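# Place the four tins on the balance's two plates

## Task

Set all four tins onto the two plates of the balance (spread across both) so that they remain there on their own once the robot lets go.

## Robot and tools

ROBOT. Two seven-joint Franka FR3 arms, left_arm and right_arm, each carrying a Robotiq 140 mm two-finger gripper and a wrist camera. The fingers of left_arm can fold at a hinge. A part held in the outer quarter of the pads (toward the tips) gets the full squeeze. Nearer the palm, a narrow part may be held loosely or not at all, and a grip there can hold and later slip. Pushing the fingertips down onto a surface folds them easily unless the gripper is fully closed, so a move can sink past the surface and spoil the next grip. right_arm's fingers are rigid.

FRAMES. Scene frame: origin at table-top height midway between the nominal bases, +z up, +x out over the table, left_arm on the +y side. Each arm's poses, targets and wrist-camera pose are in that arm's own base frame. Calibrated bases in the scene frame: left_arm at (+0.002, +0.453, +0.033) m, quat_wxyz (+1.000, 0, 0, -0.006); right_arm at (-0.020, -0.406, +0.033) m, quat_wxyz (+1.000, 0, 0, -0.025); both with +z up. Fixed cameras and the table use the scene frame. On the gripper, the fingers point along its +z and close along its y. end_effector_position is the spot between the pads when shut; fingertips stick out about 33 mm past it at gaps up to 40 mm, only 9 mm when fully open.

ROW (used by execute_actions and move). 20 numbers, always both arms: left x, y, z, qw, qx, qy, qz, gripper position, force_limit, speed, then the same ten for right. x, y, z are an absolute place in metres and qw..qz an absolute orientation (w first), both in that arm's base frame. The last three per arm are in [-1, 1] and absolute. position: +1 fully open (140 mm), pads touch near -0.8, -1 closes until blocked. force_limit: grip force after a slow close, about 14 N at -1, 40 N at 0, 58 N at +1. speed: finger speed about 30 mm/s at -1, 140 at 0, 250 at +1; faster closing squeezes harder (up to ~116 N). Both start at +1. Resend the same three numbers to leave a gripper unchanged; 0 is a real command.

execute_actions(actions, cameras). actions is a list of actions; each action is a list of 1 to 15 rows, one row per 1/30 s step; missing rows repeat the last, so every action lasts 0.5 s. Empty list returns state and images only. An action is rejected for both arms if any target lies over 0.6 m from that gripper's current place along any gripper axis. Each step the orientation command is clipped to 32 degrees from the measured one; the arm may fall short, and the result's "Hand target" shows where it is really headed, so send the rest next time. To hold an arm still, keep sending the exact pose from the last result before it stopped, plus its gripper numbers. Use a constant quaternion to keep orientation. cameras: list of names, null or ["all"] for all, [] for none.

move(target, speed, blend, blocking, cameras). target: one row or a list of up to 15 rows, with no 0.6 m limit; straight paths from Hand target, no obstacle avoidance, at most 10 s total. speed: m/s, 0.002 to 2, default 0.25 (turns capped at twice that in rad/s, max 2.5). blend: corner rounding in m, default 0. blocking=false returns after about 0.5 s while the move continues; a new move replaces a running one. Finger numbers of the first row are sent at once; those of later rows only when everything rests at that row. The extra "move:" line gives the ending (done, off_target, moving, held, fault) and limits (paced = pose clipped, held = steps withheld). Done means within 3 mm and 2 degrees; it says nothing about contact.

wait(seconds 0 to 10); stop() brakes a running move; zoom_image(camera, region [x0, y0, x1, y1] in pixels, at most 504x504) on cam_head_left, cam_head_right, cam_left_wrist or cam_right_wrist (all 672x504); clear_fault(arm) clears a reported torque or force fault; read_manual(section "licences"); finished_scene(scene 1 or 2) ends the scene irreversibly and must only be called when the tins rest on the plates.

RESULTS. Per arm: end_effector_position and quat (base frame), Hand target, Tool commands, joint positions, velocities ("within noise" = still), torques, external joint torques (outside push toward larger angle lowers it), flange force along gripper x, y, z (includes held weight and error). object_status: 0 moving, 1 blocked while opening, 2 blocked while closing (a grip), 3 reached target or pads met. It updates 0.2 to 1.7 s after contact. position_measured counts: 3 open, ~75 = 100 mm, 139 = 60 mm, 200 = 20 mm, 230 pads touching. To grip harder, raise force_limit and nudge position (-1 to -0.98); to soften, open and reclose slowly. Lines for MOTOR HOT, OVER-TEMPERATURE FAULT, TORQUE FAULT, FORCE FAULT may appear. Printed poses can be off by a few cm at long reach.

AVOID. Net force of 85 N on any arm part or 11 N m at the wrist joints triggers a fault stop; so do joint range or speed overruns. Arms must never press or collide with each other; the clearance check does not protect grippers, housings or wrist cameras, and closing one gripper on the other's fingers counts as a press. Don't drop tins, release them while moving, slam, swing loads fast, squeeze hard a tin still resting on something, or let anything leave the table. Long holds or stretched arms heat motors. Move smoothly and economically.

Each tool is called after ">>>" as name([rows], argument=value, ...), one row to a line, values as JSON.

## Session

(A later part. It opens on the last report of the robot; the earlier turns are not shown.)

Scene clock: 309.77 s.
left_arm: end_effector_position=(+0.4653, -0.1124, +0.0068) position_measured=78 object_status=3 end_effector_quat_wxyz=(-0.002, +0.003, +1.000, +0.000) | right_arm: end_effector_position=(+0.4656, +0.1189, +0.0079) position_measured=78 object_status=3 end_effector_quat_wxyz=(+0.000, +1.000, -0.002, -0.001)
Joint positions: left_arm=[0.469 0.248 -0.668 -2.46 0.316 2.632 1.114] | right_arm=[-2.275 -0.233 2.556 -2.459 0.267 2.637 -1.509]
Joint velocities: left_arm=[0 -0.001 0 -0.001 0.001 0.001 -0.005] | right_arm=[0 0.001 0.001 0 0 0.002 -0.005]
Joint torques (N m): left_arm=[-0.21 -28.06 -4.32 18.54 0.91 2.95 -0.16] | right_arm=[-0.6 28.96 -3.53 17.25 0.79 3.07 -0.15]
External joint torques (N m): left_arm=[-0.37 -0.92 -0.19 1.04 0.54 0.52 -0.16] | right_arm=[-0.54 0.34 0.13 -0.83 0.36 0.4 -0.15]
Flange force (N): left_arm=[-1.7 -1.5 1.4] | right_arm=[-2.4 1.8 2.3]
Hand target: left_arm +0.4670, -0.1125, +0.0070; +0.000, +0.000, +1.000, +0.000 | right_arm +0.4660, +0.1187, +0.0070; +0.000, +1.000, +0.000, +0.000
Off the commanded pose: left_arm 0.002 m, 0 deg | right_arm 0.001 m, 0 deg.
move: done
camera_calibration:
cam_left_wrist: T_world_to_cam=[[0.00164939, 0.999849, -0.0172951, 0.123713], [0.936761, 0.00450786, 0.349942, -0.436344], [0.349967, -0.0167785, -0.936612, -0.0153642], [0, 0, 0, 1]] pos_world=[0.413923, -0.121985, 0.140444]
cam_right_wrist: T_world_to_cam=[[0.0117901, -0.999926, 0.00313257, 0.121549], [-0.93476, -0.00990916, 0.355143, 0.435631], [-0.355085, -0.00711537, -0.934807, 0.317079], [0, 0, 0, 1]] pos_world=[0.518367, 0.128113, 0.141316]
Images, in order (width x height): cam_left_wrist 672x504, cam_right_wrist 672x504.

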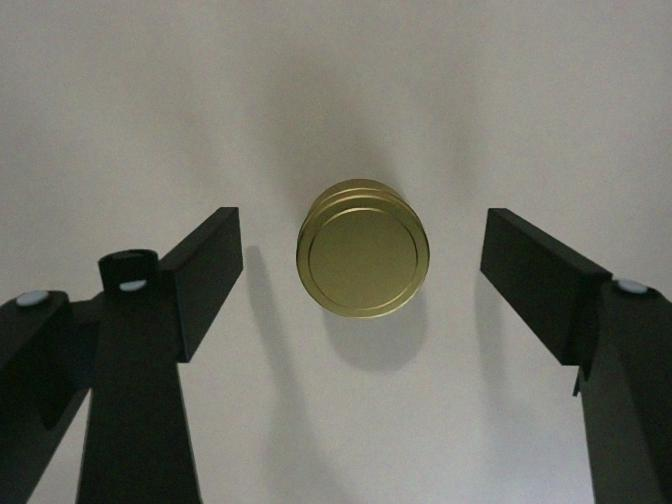

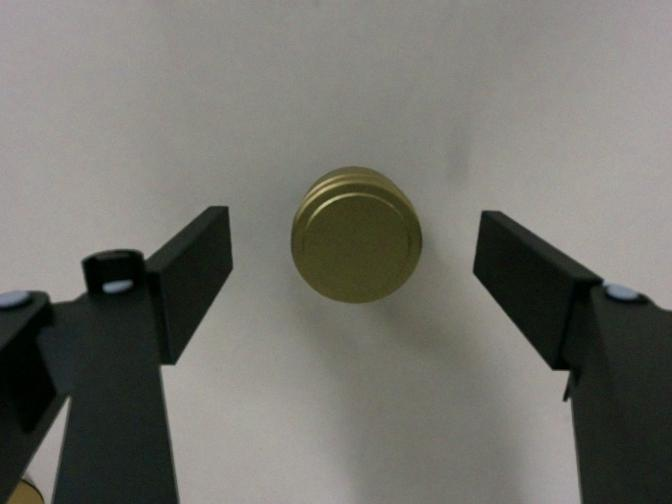

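>>> move([
  [0.467,-0.1125,0.007,0,0,1,0,-1,-0.5,-1, 0.466,0.1187,0.007,0,1,0,0,-1,-0.5,-1],
], cameras=[])

>>> wait(seconds=0.5, cameras=[])

>>> move([
  [0.467,-0.1125,0.22,0,0,1,0,-1,-0.5,-1, 0.466,0.1187,0.22,0,1,0,0,-1,-0.5,-1],
  [0.510,-0.305,0.19,0,0,1,0,-1,-0.5,-1, 0.510,0.307,0.19,0,1,0,0,-1,-0.5,-1],
], speed=0.18)

>>> zoom_image(camera="cam_head_left", region=[220, 200, 390, 310])

Scene clock: 324.90 s.
left_arm: end_effector_position=(+0.4657, -0.1125, +0.0068) position_measured=156 object_status=0 end_effector_quat_wxyz=(-0.001, +0.003, +1.000, +0.000) | right_arm: end_effector_position=(+0.4658, +0.1189, +0.0079) position_measured=156 object_status=0 end_effector_quat_wxyz=(+0.000, +1.000, -0.001, -0.001)
Joint positions: left_arm=[0.466 0.248 -0.665 -2.46 0.316 2.632 1.113] | right_arm=[-2.276 -0.233 2.557 -2.459 0.268 2.637 -1.511]
Joint velocities: within noise
Joint torques (N m): left_arm=[-0.24 -27.89 -4.24 18.19 0.54 2.86 -0.13] | right_arm=[-0.56 27.91 -3.56 16.44 0.71 3.01 -0.16]
External joint torques (N m): left_arm=[-0.18 -0.63 0.08 0.63 0.17 0.4 -0.13] | right_arm=[-0.52 -0.64 0.07 -1.53 0.28 0.36 -0.16]
Flange force (N): left_arm=[-0.6 -0.7 0.7] | right_arm=[-2.6 1.9 4.5]
Hand target: left_arm +0.4670, -0.1125, +0.0070; +0.000, +0.000, +1.000, +0.000 | right_arm +0.4660, +0.1187, +0.0070; +0.000, +1.000, +0.000, +0.000
Off the commanded pose: left_arm 0.001 m, 0 deg | right_arm 0.001 m, 0 deg.
move: done
No camera images: "cameras" was empty.

Scene clock: 325.40 s.
left_arm: end_effector_position=(+0.4657, -0.1125, +0.0068) position_measured=156 object_status=2 end_effector_quat_wxyz=(-0.001, +0.003, +1.000, +0.000) | right_arm: end_effector_position=(+0.4658, +0.1189, +0.0079) position_measured=156 object_status=2 end_effector_quat_wxyz=(+0.000, +1.000, -0.001, -0.001)
Joint positions: left_arm=[0.466 0.248 -0.665 -2.46 0.316 2.632 1.113] | right_arm=[-2.276 -0.233 2.557 -2.459 0.268 2.637 -1.511]
Joint velocities: within noise
Joint torques (N m): left_arm=[-0.19 -28.05 -4.25 18.17 0.52 2.85 -0.16] | right_arm=[-0.64 28 -3.52 16.53 0.72 3.03 -0.11]
External joint torques (N m): left_arm=[-0.28 -0.9 -0.07 0.61 0.15 0.41 -0.16] | right_arm=[-0.64 -0.6 0.08 -1.49 0.3 0.37 -0.11]
Flange force (N): left_arm=[0.2 -0.7 -0.4] | right_arm=[-2.4 2.0 4.5]
Hand target: left_arm +0.4670, -0.1125, +0.0070; +0.000, +0.000, +1.000, +0.000 | right_arm +0.4660, +0.1187, +0.0070; +0.000, +1.000, +0.000, +0.000
Tool commands: left_gripper/position=-1.0 left_gripper/force_limit=-0.5 left_gripper/speed=-1.0 right_gripper/position=-1.0 right_gripper/force_limit=-0.5 right_gripper/speed=-1.0
Off the commanded pose: left_arm 0.001 m, 0 deg | right_arm 0.001 m, 0 deg.
wait: 0.50 s; at rest by 0.17 s
No camera images: "cameras" was empty.

Scene clock: 329.27 s.
left_arm: end_effector_position=(+0.5091, -0.3057, +0.1894) position_measured=156 object_status=2 end_effector_quat_wxyz=(-0.001, +0.004, +1.000, -0.001) | right_arm: end_effector_position=(+0.5103, +0.3081, +0.1908) position_measured=156 object_status=2 end_effector_quat_wxyz=(+0.000, +1.000, +0.004, +0.002)
Joint positions: left_arm=[0.237 0.236 -0.827 -1.935 0.196 2.088 0.905] | right_arm=[-2.136 -0.186 2.655 -1.932 0.099 2.099 -1.103]
Joint velocities: left_arm=[-0.001 0.002 -0.001 0.001 -0.001 0 -0.006] | right_arm=[within noise]
Joint torques (N m): left_arm=[-0.25 -31.01 -5.62 25.35 1.04 2.59 -0.2] | right_arm=[-0.61 35.46 -3.25 23.63 1.07 2.55 0.12]
External joint torques (N m): left_arm=[-0.23 -1.56 -0.15 1.75 0.38 0.12 -0.2] | right_arm=[-0.76 0.71 -0.69 -0.58 0.35 -0.11 0.12]
Flange force (N): left_arm=[-2.0 -1.9 -3.4] | right_arm=[-2.6 2.8 -0.1]
Hand target: left_arm +0.5100, -0.3050, +0.1900; +0.000, +0.000, +1.000, +0.000 | right_arm +0.5100, +0.3070, +0.1900; +0.000, +1.000, +0.000, +0.000
Off the commanded pose: left_arm 0.001 m, 0 deg | right_arm 0.001 m, 1 deg.
move: done
camera_calibration:
cam_left_wrist: T_world_to_cam=[[0.00365828, 0.999804, -0.0194455, 0.31943], [0.935833, 0.00343025, 0.352427, -0.540745], [0.352425, -0.019487, -0.935637, 0.134944], [0, 0, 0, 1]] pos_world=[0.457321, -0.314883, 0.323044]
cam_right_wrist: T_world_to_cam=[[0.0229417, -0.999734, 0.00230354, 0.304085], [-0.936715, -0.0206903, 0.34948, 0.419652], [-0.34934, -0.0101754, -0.936941, 0.503635], [0, 0, 0, 1]] pos_world=[0.562058, 0.317811, 0.324516]

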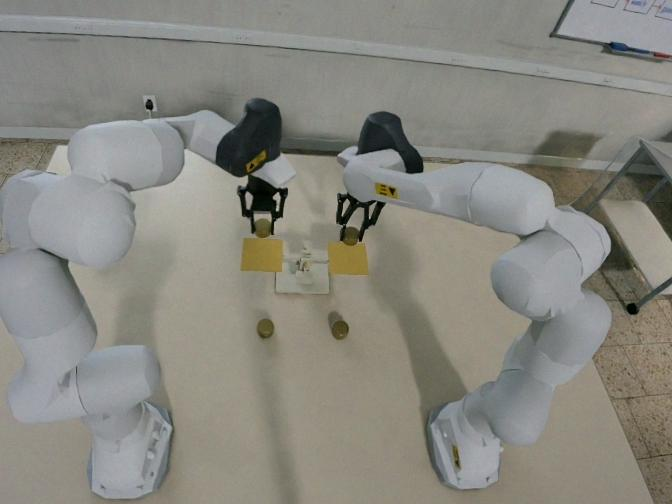

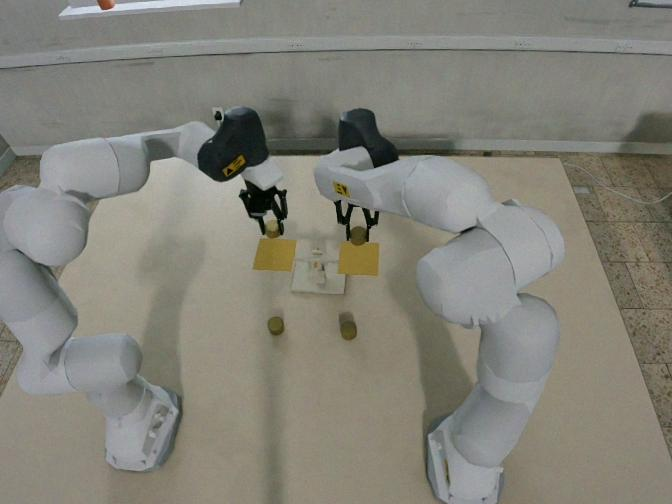

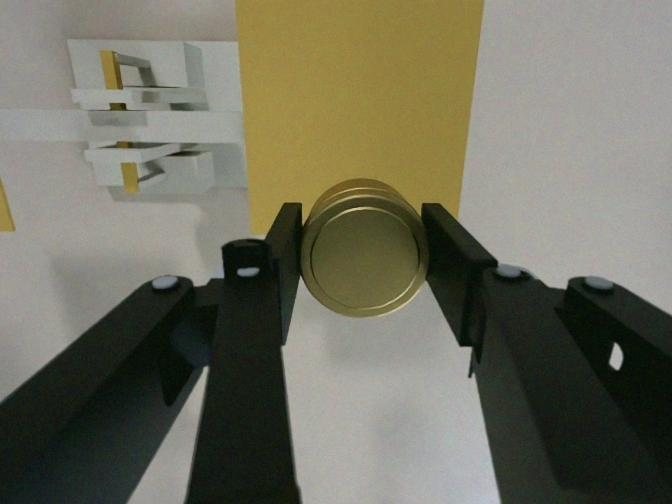

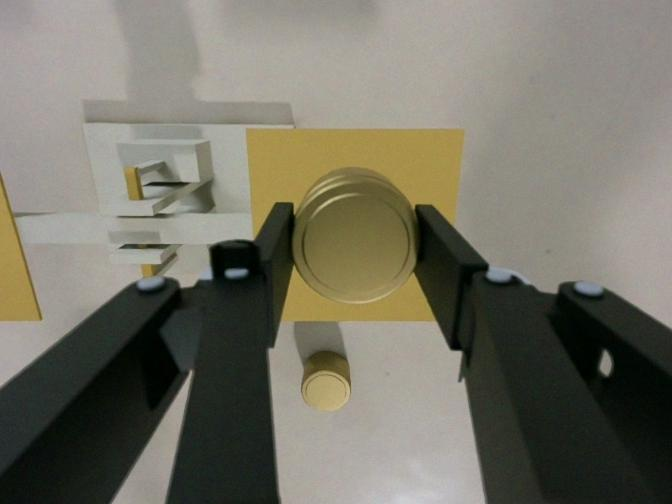

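Scaled by 2.965 from the camera's 672x504 image, which has a finer 960x720 frame.

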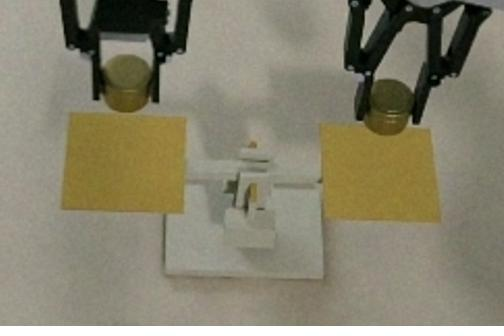

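>>> move([
  [0.496,-0.305,0.15,0,0,1,0,-1,-0.5,-1, 0.510,0.302,0.15,0,1,0,0,-1,-0.5,-1],
], speed=0.08)

>>> zoom_image(camera="cam_head_left", region=[220, 200, 390, 310])

Scene clock: 353.70 s.
left_arm: end_effector_position=(+0.4949, -0.3052, +0.1501) position_measured=156 object_status=2 end_effector_quat_wxyz=(-0.002, +0.003, +1.000, +0.000) | right_arm: end_effector_position=(+0.5092, +0.3010, +0.1506) position_measured=156 object_status=2 end_effector_quat_wxyz=(+0.002, +1.000, -0.002, -0.001)
Joint positions: left_arm=[0.225 0.25 -0.816 -2.025 0.219 2.184 0.875] | right_arm=[-2.146 -0.228 2.657 -1.988 0.127 2.183 -1.119]
Joint velocities: left_arm=[0 0 0 0.001 -0.001 0.004 -0.007] | right_arm=[0 0.001 -0.001 -0.001 0 0.003 -0.005]
Joint torques (N m): left_arm=[-0.21 -31.2 -5.68 23.69 1.16 2.97 -0.23] | right_arm=[-0.49 36.55 -3.42 22.73 1.07 3.31 -0.11]
External joint torques (N m): left_arm=[-0.13 -1.84 0.07 0.79 0.54 0.5 -0.23] | right_arm=[-0.49 1.08 -0.16 -0.81 0.39 0.66 -0.11]
Flange force (N): left_arm=[2.0 0.7 -1.5] | right_arm=[-5.0 4.0 1.4]
Hand target: left_arm +0.4960, -0.3050, +0.1500; +0.000, +0.000, +1.000, +0.000 | right_arm +0.5100, +0.3020, +0.1500; +0.000, +1.000, +0.000, +0.000
Off the commanded pose: left_arm 0.001 m, 0 deg | right_arm 0.001 m, 0 deg.
move: done
camera_calibration:
cam_left_wrist: T_world_to_cam=[[0.00229486, 0.999837, -0.0179102, 0.318599], [0.93684, 0.00411453, 0.349733, -0.513486], [0.349749, -0.0175816, -0.936678, 0.105218], [0, 0, 0, 1]] pos_world=[0.443523, -0.314585, 0.283844]
cam_right_wrist: T_world_to_cam=[[0.0116106, -0.999914, 0.00607846, 0.302339], [-0.934654, -0.00869203, 0.355452, 0.426991], [-0.355369, -0.00980827, -0.934675, 0.468214], [0, 0, 0, 1]] pos_world=[0.561968, 0.310616, 0.284016]

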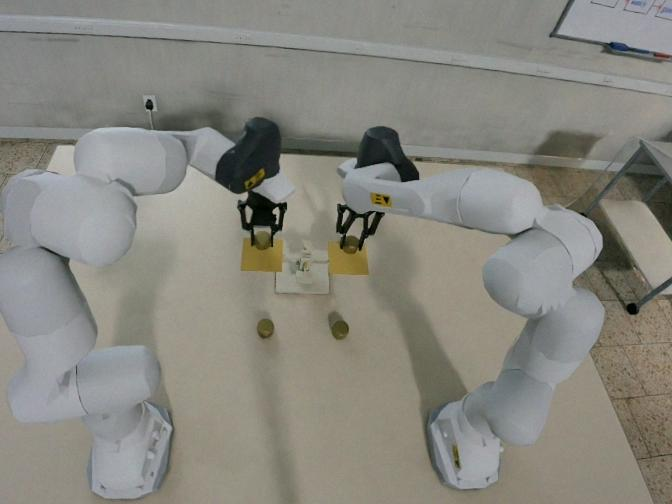

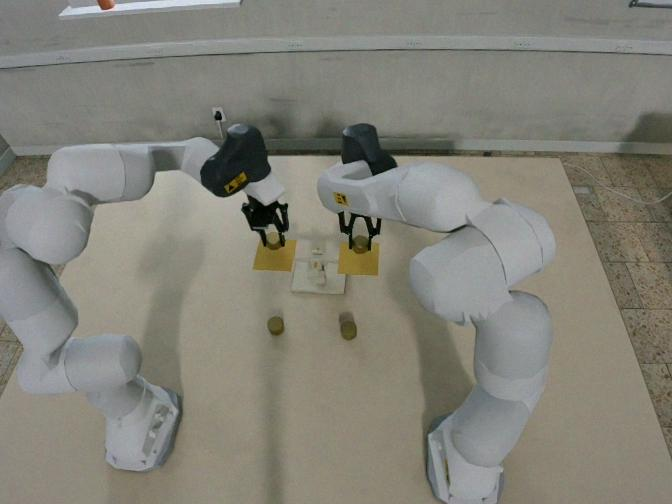

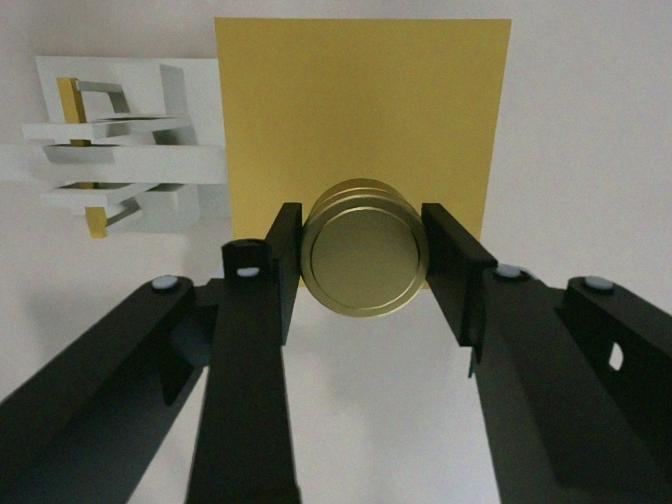

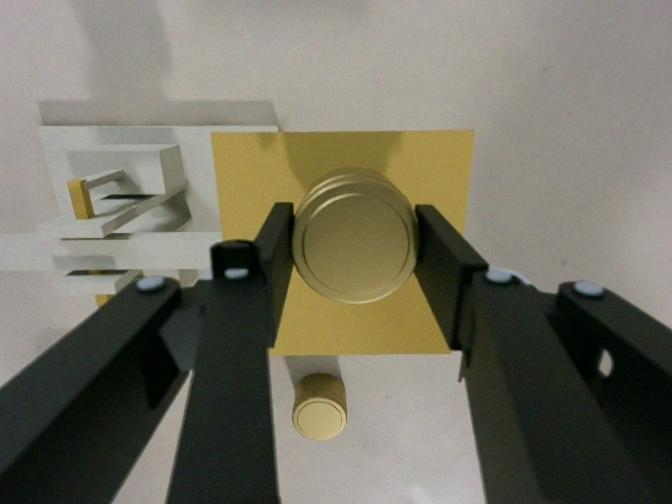

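Scaled by 2.965 from the camera's 672x504 image, which has a finer 960x720 frame.

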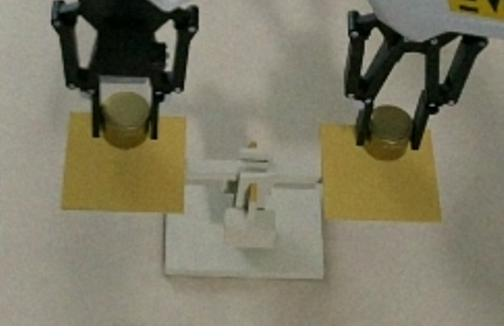

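>>> move([
  [0.496,-0.305,0.138,0,0,1,0,-1,-0.5,-1, 0.512,0.3055,0.137,0,1,0,0,-1,-0.5,-1],
  [0.496,-0.305,0.130,0,0,1,0,-1,-0.5,-1, 0.512,0.3055,0.129,0,1,0,0,-1,-0.5,-1],
], speed=[0.05,0.02])

>>> zoom_image(camera="cam_head_left", region=[220, 200, 390, 310])

Scene clock: 369.97 s.
left_arm: end_effector_position=(+0.4965, -0.3058, +0.1334) position_measured=156 object_status=2 end_effector_quat_wxyz=(+0.001, +0.004, +1.000, +0.000) | right_arm: end_effector_position=(+0.5127, +0.3054, +0.1333) position_measured=156 object_status=2 end_effector_quat_wxyz=(-0.001, +1.000, -0.002, +0.001)
Joint positions: left_arm=[0.207 0.277 -0.796 -2.041 0.25 2.225 0.854] | right_arm=[-2.151 -0.263 2.664 -1.992 0.151 2.223 -1.132]
Joint velocities: left_arm=[0 0.001 0 0 0.001 0.003 -0.005] | right_arm=[within noise]
Joint torques (N m): left_arm=[-0.3 -29.18 -5.85 21.61 1.27 3.1 -0.19] | right_arm=[-0.51 34.51 -3.38 20.57 1.12 3.38 -0.14]
External joint torques (N m): left_arm=[-0.35 1.04 0.26 -0.9 0.67 0.63 -0.19] | right_arm=[-0.42 -1.98 0.43 -2.7 0.46 0.71 -0.14]
Flange force (N): left_arm=[-1.1 -1.8 5.7] | right_arm=[-3.5 2.9 7.6]
Hand target: left_arm +0.4960, -0.3050, +0.1300; +0.000, +0.000, +1.000, +0.000 | right_arm +0.5120, +0.3055, +0.1290; +0.000, +1.000, +0.000, +0.000
Off the commanded pose: left_arm 0.004 m, 0 deg | right_arm 0.004 m, 0 deg.
move: off_target (left_arm, right_arm)
camera_calibration:
cam_left_wrist: T_world_to_cam=[[0.00273433, 0.999831, -0.0182009, 0.318772], [0.934621, 0.00391779, 0.355625, -0.509024], [0.355636, -0.0179833, -0.934452, 0.0856339], [0, 0, 0, 1]] pos_world=[0.444418, -0.315184, 0.266844]
cam_right_wrist: T_world_to_cam=[[0.0115728, -0.999931, 0.00176016, 0.307382], [-0.93608, -0.0102148, 0.351639, 0.438204], [-0.351596, -0.0057171, -0.936134, 0.450306], [0, 0, 0, 1]] pos_world=[0.564963, 0.314411, 0.266916]

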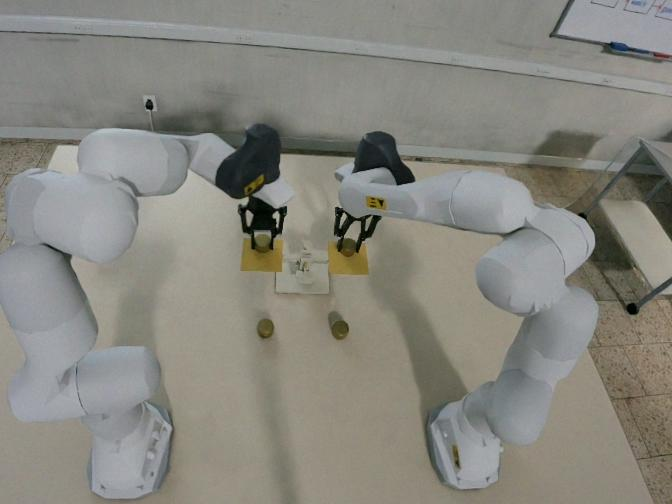

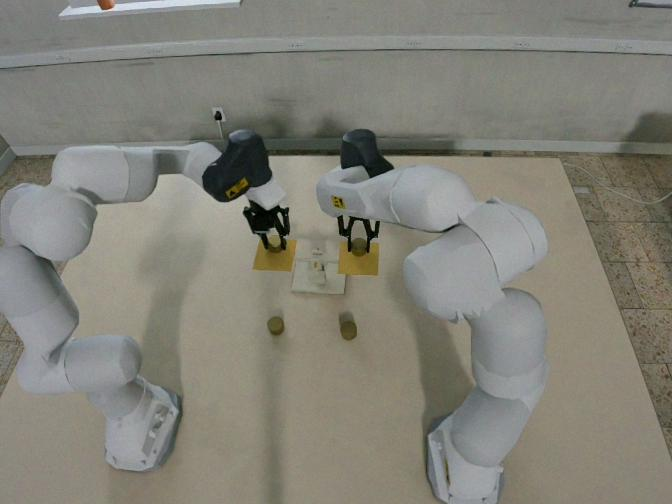

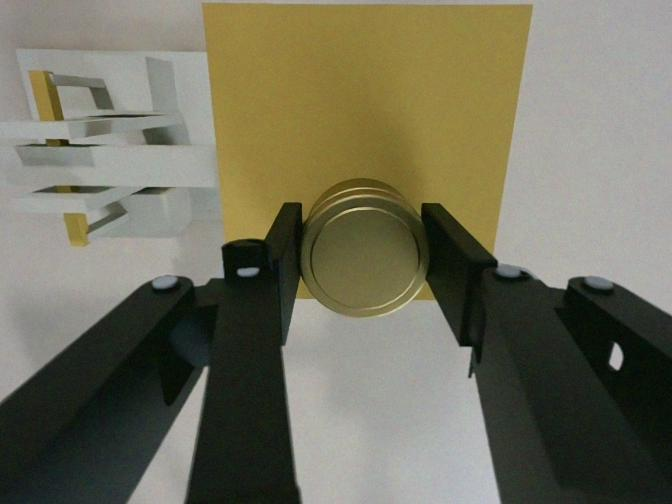

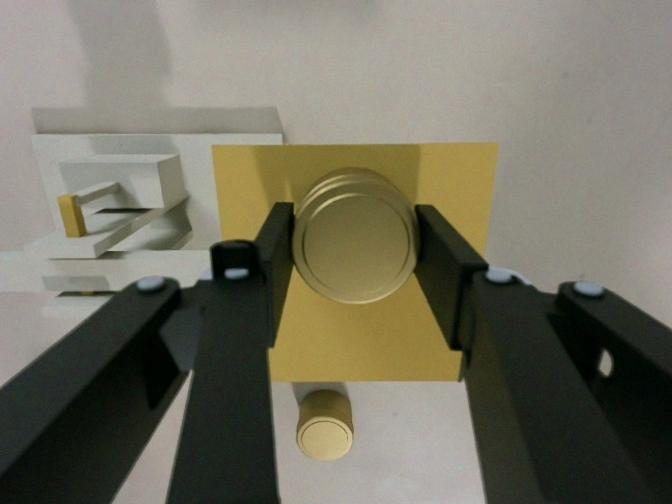

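Scaled by 2.965 from the camera's 672x504 image, which has a finer 960x720 frame.

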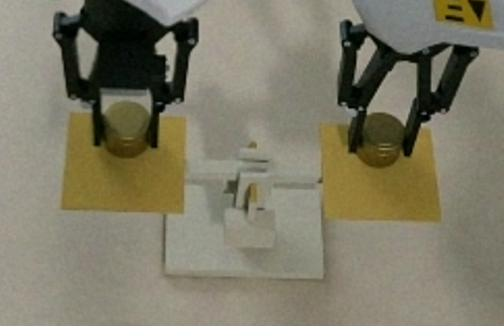

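>>> move([
  [0.496,-0.305,0.133,0,0,1,0,-1,-0.5,-1, 0.512,0.3055,0.1325,0,1,0,0,-1,-0.5,-1],
  [0.496,-0.305,0.133,0,0,1,0,-0.05,-0.5,-1, 0.512,0.3055,0.1325,0,1,0,0,-0.05,-0.5,-1],
], speed=0.02)

>>> zoom_image(camera="cam_head_left", region=[220, 200, 390, 310])

Scene clock: 378.67 s.
left_arm: end_effector_position=(+0.4967, -0.3059, +0.1334) position_measured=135 object_status=0 end_effector_quat_wxyz=(+0.001, +0.003, +1.000, +0.000) | right_arm: end_effector_position=(+0.5129, +0.3055, +0.1334) position_measured=135 object_status=0 end_effector_quat_wxyz=(-0.001, +1.000, -0.002, +0.001)
Joint positions: left_arm=[0.207 0.277 -0.796 -2.041 0.25 2.225 0.853] | right_arm=[-2.151 -0.263 2.664 -1.992 0.152 2.224 -1.133]
Joint velocities: within noise
Joint torques (N m): left_arm=[0.31 -31.72 -6.68 23.3 0.42 2.61 -0.05] | right_arm=[-0.13 37.33 -4.2 22.1 0.63 2.75 -0.04]
External joint torques (N m): left_arm=[0.38 -1.33 -0.44 0.7 -0.19 0.12 -0.05] | right_arm=[-0.02 0.87 -0.38 -1.18 -0.03 0.08 -0.04]
Flange force (N): left_arm=[2.8 2.2 -3.5] | right_arm=[-6.4 4.1 -0.2]
Hand target: left_arm +0.4960, -0.3050, +0.1330; +0.000, +0.000, +1.000, +0.000 | right_arm +0.5120, +0.3055, +0.1325; +0.000, +1.000, +0.000, +0.000
Off the commanded pose: left_arm 0.001 m, 0 deg | right_arm 0.001 m, 0 deg.
move: done
camera_calibration:
cam_left_wrist: T_world_to_cam=[[0.00138497, 0.999832, -0.0182777, 0.319593], [0.934459, 0.00521414, 0.356033, -0.508651], [0.356068, -0.0175729, -0.934295, 0.085526], [0, 0, 0, 1]] pos_world=[0.444417, -0.315384, 0.266844]
cam_right_wrist: T_world_to_cam=[[0.0121259, -0.999926, 0.00124218, 0.307302], [-0.936261, -0.0109177, 0.351135, 0.438814], [-0.351095, -0.00542085, -0.936324, 0.450145], [0, 0, 0, 1]] pos_world=[0.565162, 0.31451, 0.267016]

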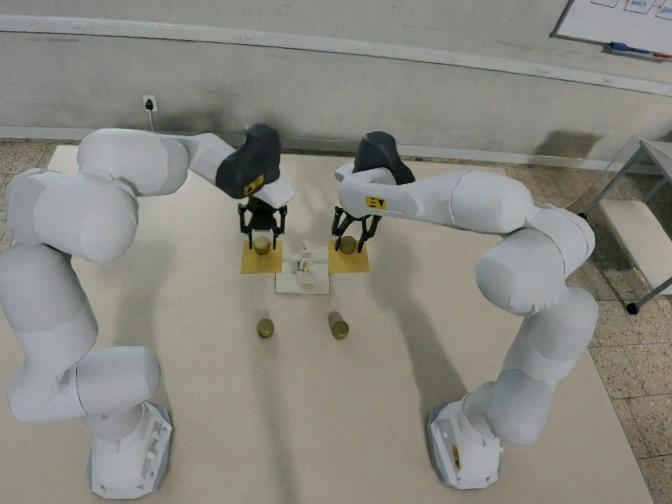

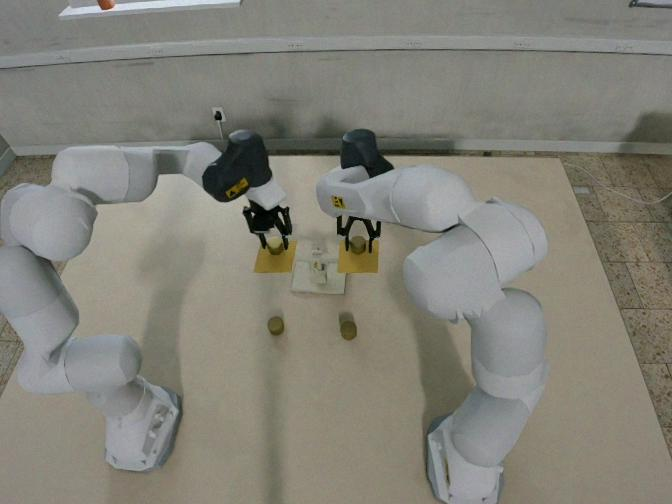

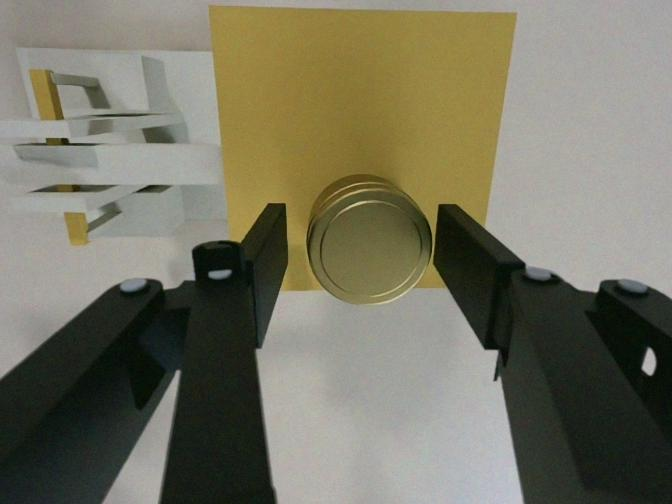

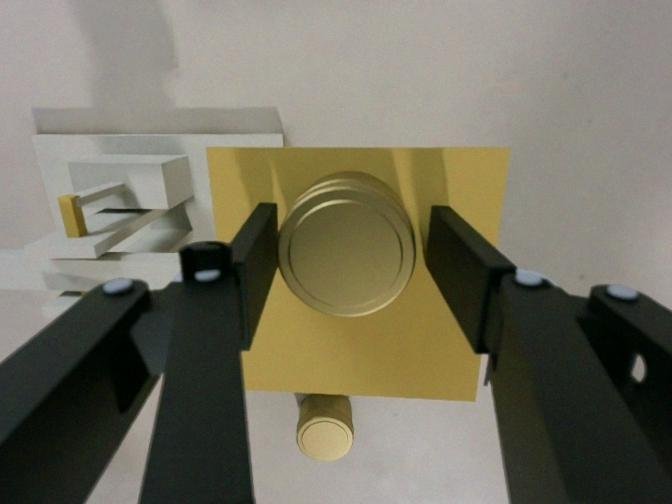

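Scaled by 2.965 from the camera's 672x504 image, which has a finer 960x720 frame.

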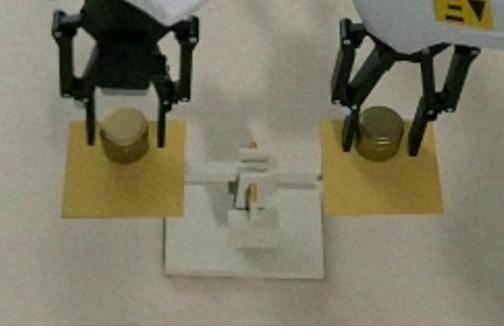

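>>> move([
  [0.496,-0.303,0.134,0,0,1,0,0.08,-0.5,-1, 0.512,0.308,0.134,0,1,0,0,0.08,-0.5,-1],
], speed=0.01)

>>> zoom_image(camera="cam_head_left", region=[220, 200, 390, 310])

Scene clock: 391.63 s.
left_arm: end_effector_position=(+0.4972, -0.3034, +0.1338) position_measured=119 object_status=3 end_effector_quat_wxyz=(+0.001, +0.000, +1.000, +0.000) | right_arm: end_effector_position=(+0.5140, +0.3074, +0.1355) position_measured=119 object_status=3 end_effector_quat_wxyz=(-0.002, +1.000, -0.001, +0.002)
Joint positions: left_arm=[0.212 0.274 -0.796 -2.044 0.247 2.225 0.853] | right_arm=[-2.15 -0.263 2.664 -1.986 0.152 2.222 -1.133]
Joint velocities: left_arm=[within noise] | right_arm=[0.002 0 0.001 0.002 0 -0.004 -0.001]
Joint torques (N m): left_arm=[0.9 -32.37 -6.69 23.36 0.2 2.55 0.03] | right_arm=[0.6 36.69 -3.84 22.65 0.63 2.58 0.11]
External joint torques (N m): left_arm=[0.95 -2.12 -0.54 0.73 -0.41 0.05 0.03] | right_arm=[0.52 0.26 -0.19 -0.6 -0.03 -0.08 0.11]
Flange force (N): left_arm=[6.0 5.3 -6.0] | right_arm=[-3.6 1.3 -0.3]
Hand target: left_arm +0.4960, -0.3030, +0.1340; +0.000, +0.000, +1.000, +0.000 | right_arm +0.5120, +0.3080, +0.1340; +0.000, +1.000, +0.000, +0.000
Off the commanded pose: left_arm 0.001 m, 0 deg | right_arm 0.003 m, 0 deg.
move: done
camera_calibration:
cam_left_wrist: T_world_to_cam=[[-0.00461259, 0.999828, -0.0179419, 0.319977], [0.934545, 0.0106942, 0.355684, -0.507651], [0.355815, -0.0151269, -0.934434, 0.0865119], [0, 0, 0, 1]] pos_world=[0.445116, -0.313184, 0.267144]
cam_right_wrist: T_world_to_cam=[[0.0139382, -0.999903, -0.000455921, 0.308413], [-0.937129, -0.0132222, 0.348732, 0.440544], [-0.348704, -0.00443345, -0.937223, 0.451129], [0, 0, 0, 1]] pos_world=[0.565859, 0.316208, 0.269317]

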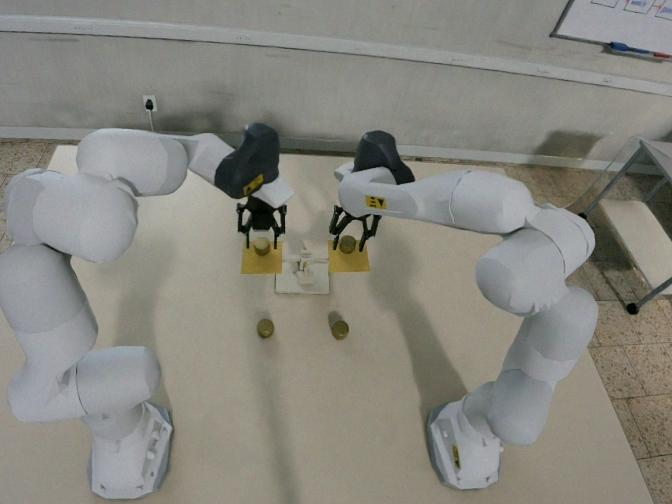

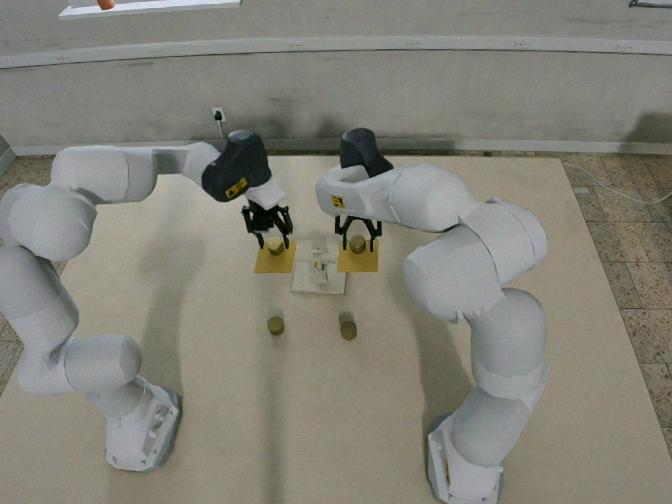

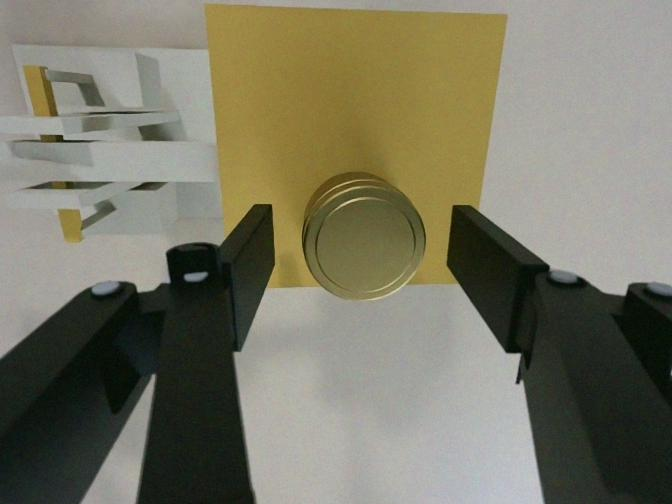

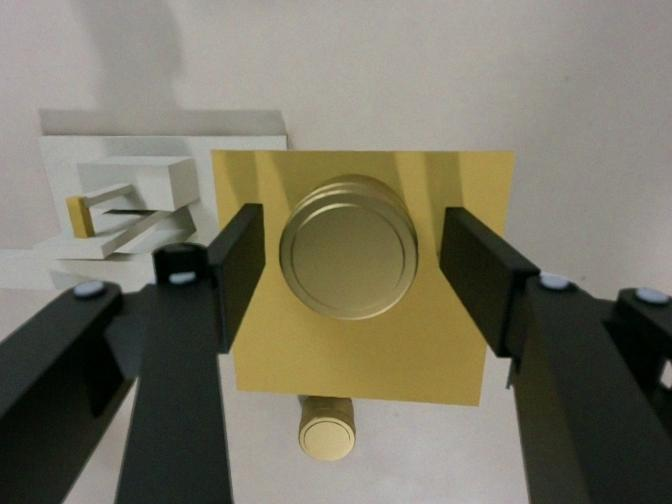

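Scaled by 2.965 from the camera's 672x504 image, which has a finer 960x720 frame.

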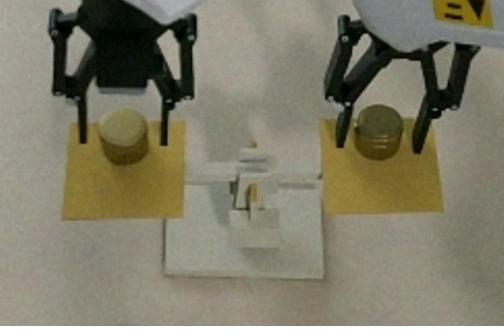

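>>> move([
  [0.496,-0.303,0.25,0,0,1,0,0.08,-0.5,-1, 0.512,0.308,0.25,0,1,0,0,0.08,-0.5,-1],
  [0.282,-0.320,0.16,0,0,1,0,0.4,-0.5,-1, 0.303,0.313,0.16,0,1,0,0,0.4,-0.5,-1],
], speed=[0.08,0.2])

>>> zoom_image(camera="cam_head_left", region=[220, 200, 390, 350])

Scene clock: 408.13 s.
left_arm: end_effector_position=(+0.2815, -0.3198, +0.1598) position_measured=78 object_status=0 end_effector_quat_wxyz=(-0.001, -0.001, +1.000, +0.001) | right_arm: end_effector_position=(+0.3022, +0.3122, +0.1591) position_measured=78 object_status=0 end_effector_quat_wxyz=(+0.001, +1.000, +0.001, -0.002)
Joint positions: left_arm=[0.008 -0.423 -0.842 -2.531 -0.387 2.2 1.017] | right_arm=[-2.045 0.267 2.849 -2.518 -0.096 2.254 -0.697]
Joint velocities: within noise
Joint torques (N m): left_arm=[-0.3 -9.99 8.06 22.02 0.44 2.9 0.1] | right_arm=[-0.23 21.93 1.85 21.65 0.17 3.05 0.25]
External joint torques (N m): left_arm=[-0.26 -0.71 0.27 0.55 -0.18 0.46 0.1] | right_arm=[-0.15 1.44 0.09 -1.31 -0.44 0.42 0.25]
Flange force (N): left_arm=[1.7 1.6 -1.3] | right_arm=[-6.5 6.5 0.3]
Hand target: left_arm +0.2820, -0.3200, +0.1600; +0.000, +0.000, +1.000, +0.000 | right_arm +0.3030, +0.3130, +0.1600; +0.000, +1.000, +0.000, +0.000
Off the commanded pose: left_arm 0.001 m, 0 deg | right_arm 0.001 m, 0 deg.
move: done
camera_calibration:
cam_left_wrist: T_world_to_cam=[[-0.00670381, 0.999869, -0.0147279, 0.336005], [0.935811, 0.0114639, 0.352315, -0.314725], [0.352438, -0.0114207, -0.935766, 0.189699], [0, 0, 0, 1]] pos_world=[0.229919, -0.330187, 0.293345]
cam_right_wrist: T_world_to_cam=[[0.0167783, -0.999842, 0.00581672, 0.314304], [-0.933645, -0.0135851, 0.357942, 0.231402], [-0.357807, -0.0114364, -0.933726, 0.403837], [0, 0, 0, 1]] pos_world=[0.35527, 0.322016, 0.292416]

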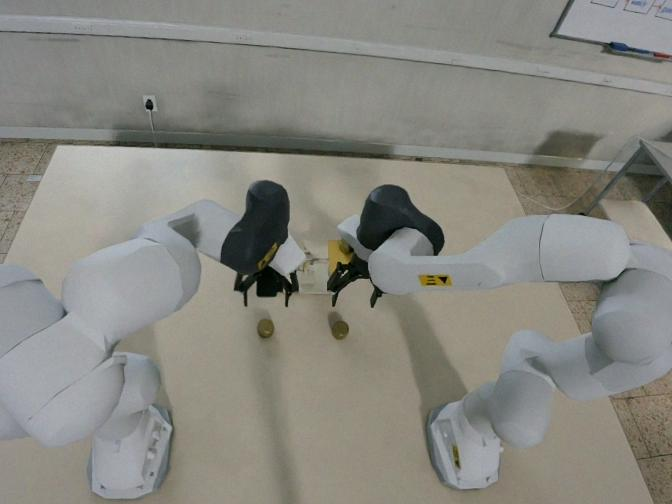

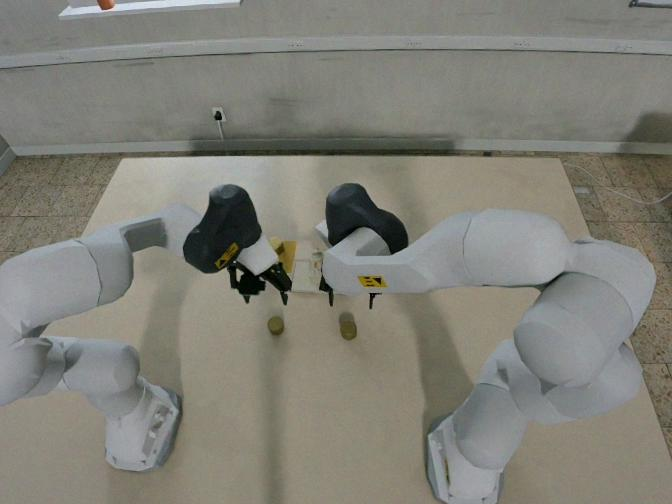

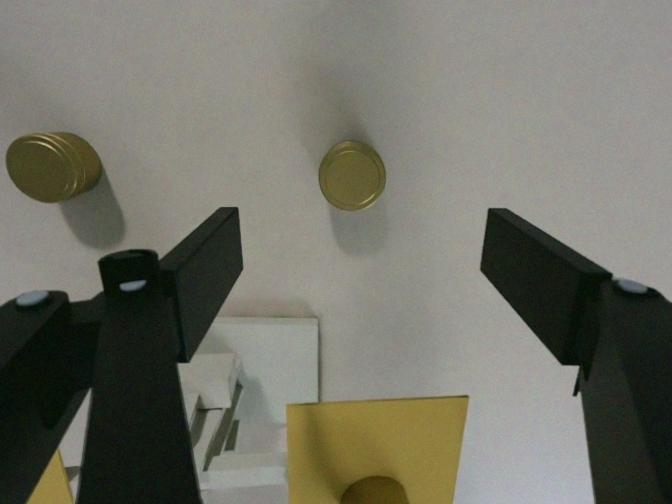

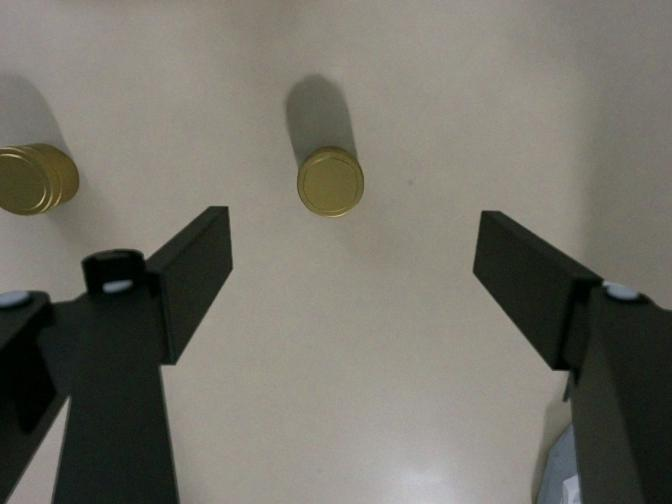

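Scaled by 2.965 from the camera's 672x504 image, which has a finer 960x720 frame.

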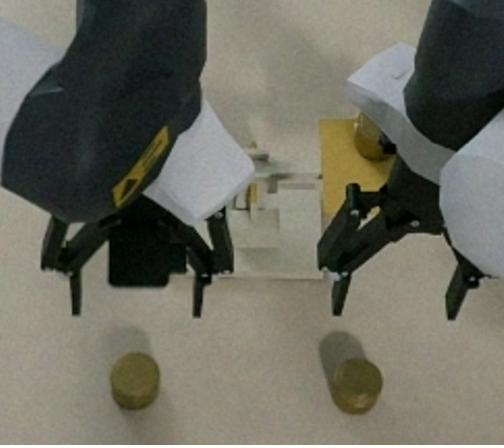

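>>> move([
  [0.281,-0.3205,0.022,0,0,1,0,0.4,-0.5,-1, 0.292,0.3215,0.022,0,1,0,0,0.4,-0.5,-1],
], speed=0.12)

Scene clock: 421.90 s.
left_arm: end_effector_position=(+0.2809, -0.3205, +0.0221) position_measured=78 object_status=3 end_effector_quat_wxyz=(+0.000, +0.003, +1.000, -0.001) | right_arm: end_effector_position=(+0.2917, +0.3203, +0.0224) position_measured=78 object_status=3 end_effector_quat_wxyz=(+0.001, +1.000, -0.002, -0.001)
Joint positions: left_arm=[0.185 0.055 -1.018 -2.647 0.104 2.675 0.652] | right_arm=[-2.011 -0.048 2.849 -2.62 0.029 2.664 -0.756]
Joint velocities: left_arm=[-0.002 0 0.001 0 -0.001 0 -0.005] | right_arm=[within noise]
Joint torques (N m): left_arm=[-0.26 -15.27 -1.16 18.44 0.86 2.55 -0.11] | right_arm=[-0.02 26.58 -0.54 17.22 0.7 3.06 -0.13]
External joint torques (N m): left_arm=[-0.26 -0.16 0.04 0.92 0.52 0.03 -0.11] | right_arm=[-0.02 0.39 -0.21 -0.61 0.33 0.42 -0.13]
Flange force (N): left_arm=[0.0 0.0 0.0] | right_arm=[-1.4 2.4 0.9]
Hand target: left_arm +0.2810, -0.3205, +0.0220; +0.000, +0.000, +1.000, +0.000 | right_arm +0.2920, +0.3215, +0.0220; +0.000, +1.000, +0.000, +0.000
Off the commanded pose: left_arm 0.000 m, 0 deg | right_arm 0.001 m, 0 deg.
move: done
camera_calibration:
cam_left_wrist: T_world_to_cam=[[0.00213998, 0.999812, -0.0192673, 0.332228], [0.935148, 0.00482465, 0.354225, -0.26758], [0.354251, -0.0187758, -0.934962, 0.0581408], [0, 0, 0, 1]] pos_world=[0.228919, -0.329783, 0.155544]
cam_right_wrist: T_world_to_cam=[[0.012053, -0.999913, 0.00528112, 0.324713], [-0.93495, -0.00939675, 0.354655, 0.269803], [-0.354574, -0.00921222, -0.934982, 0.270826], [0, 0, 0, 1]] pos_world=[0.344367, 0.329715, 0.155816]

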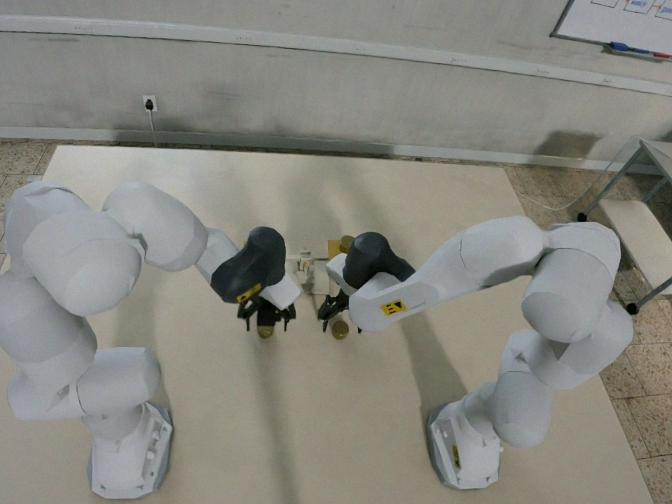

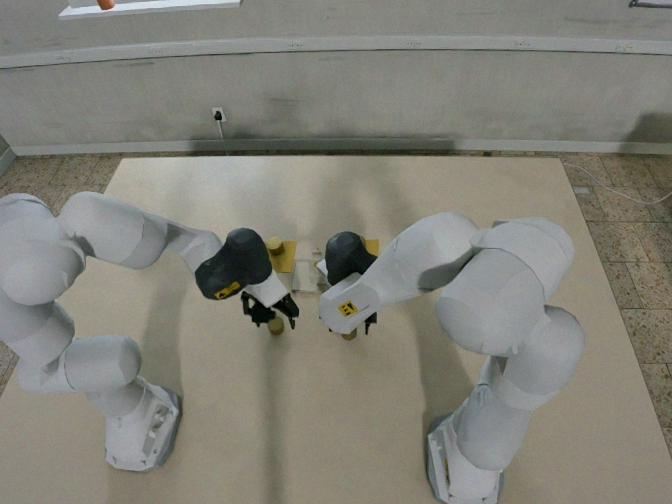

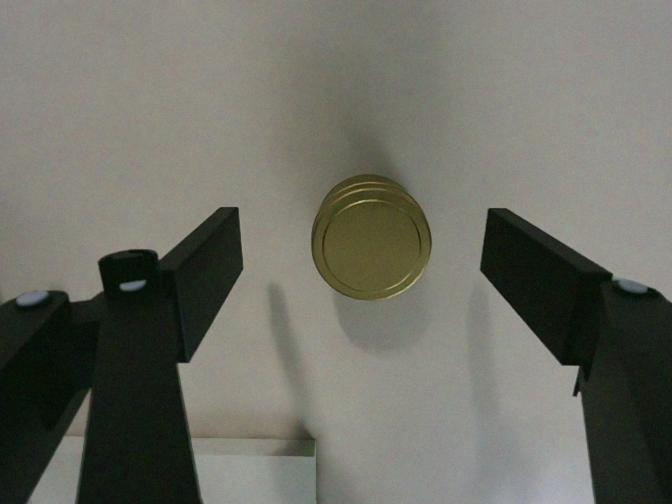

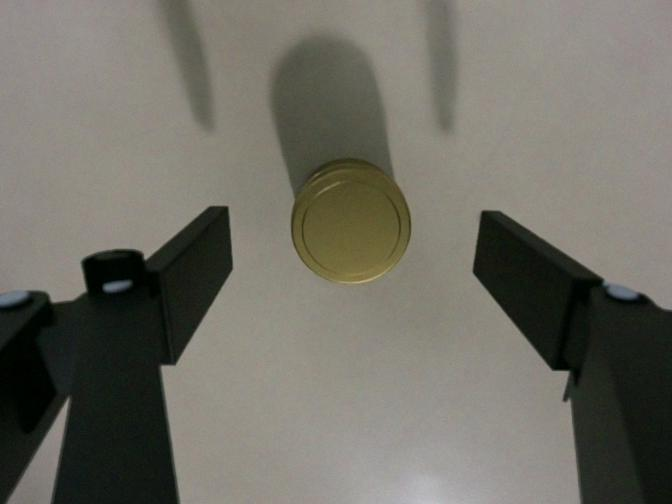

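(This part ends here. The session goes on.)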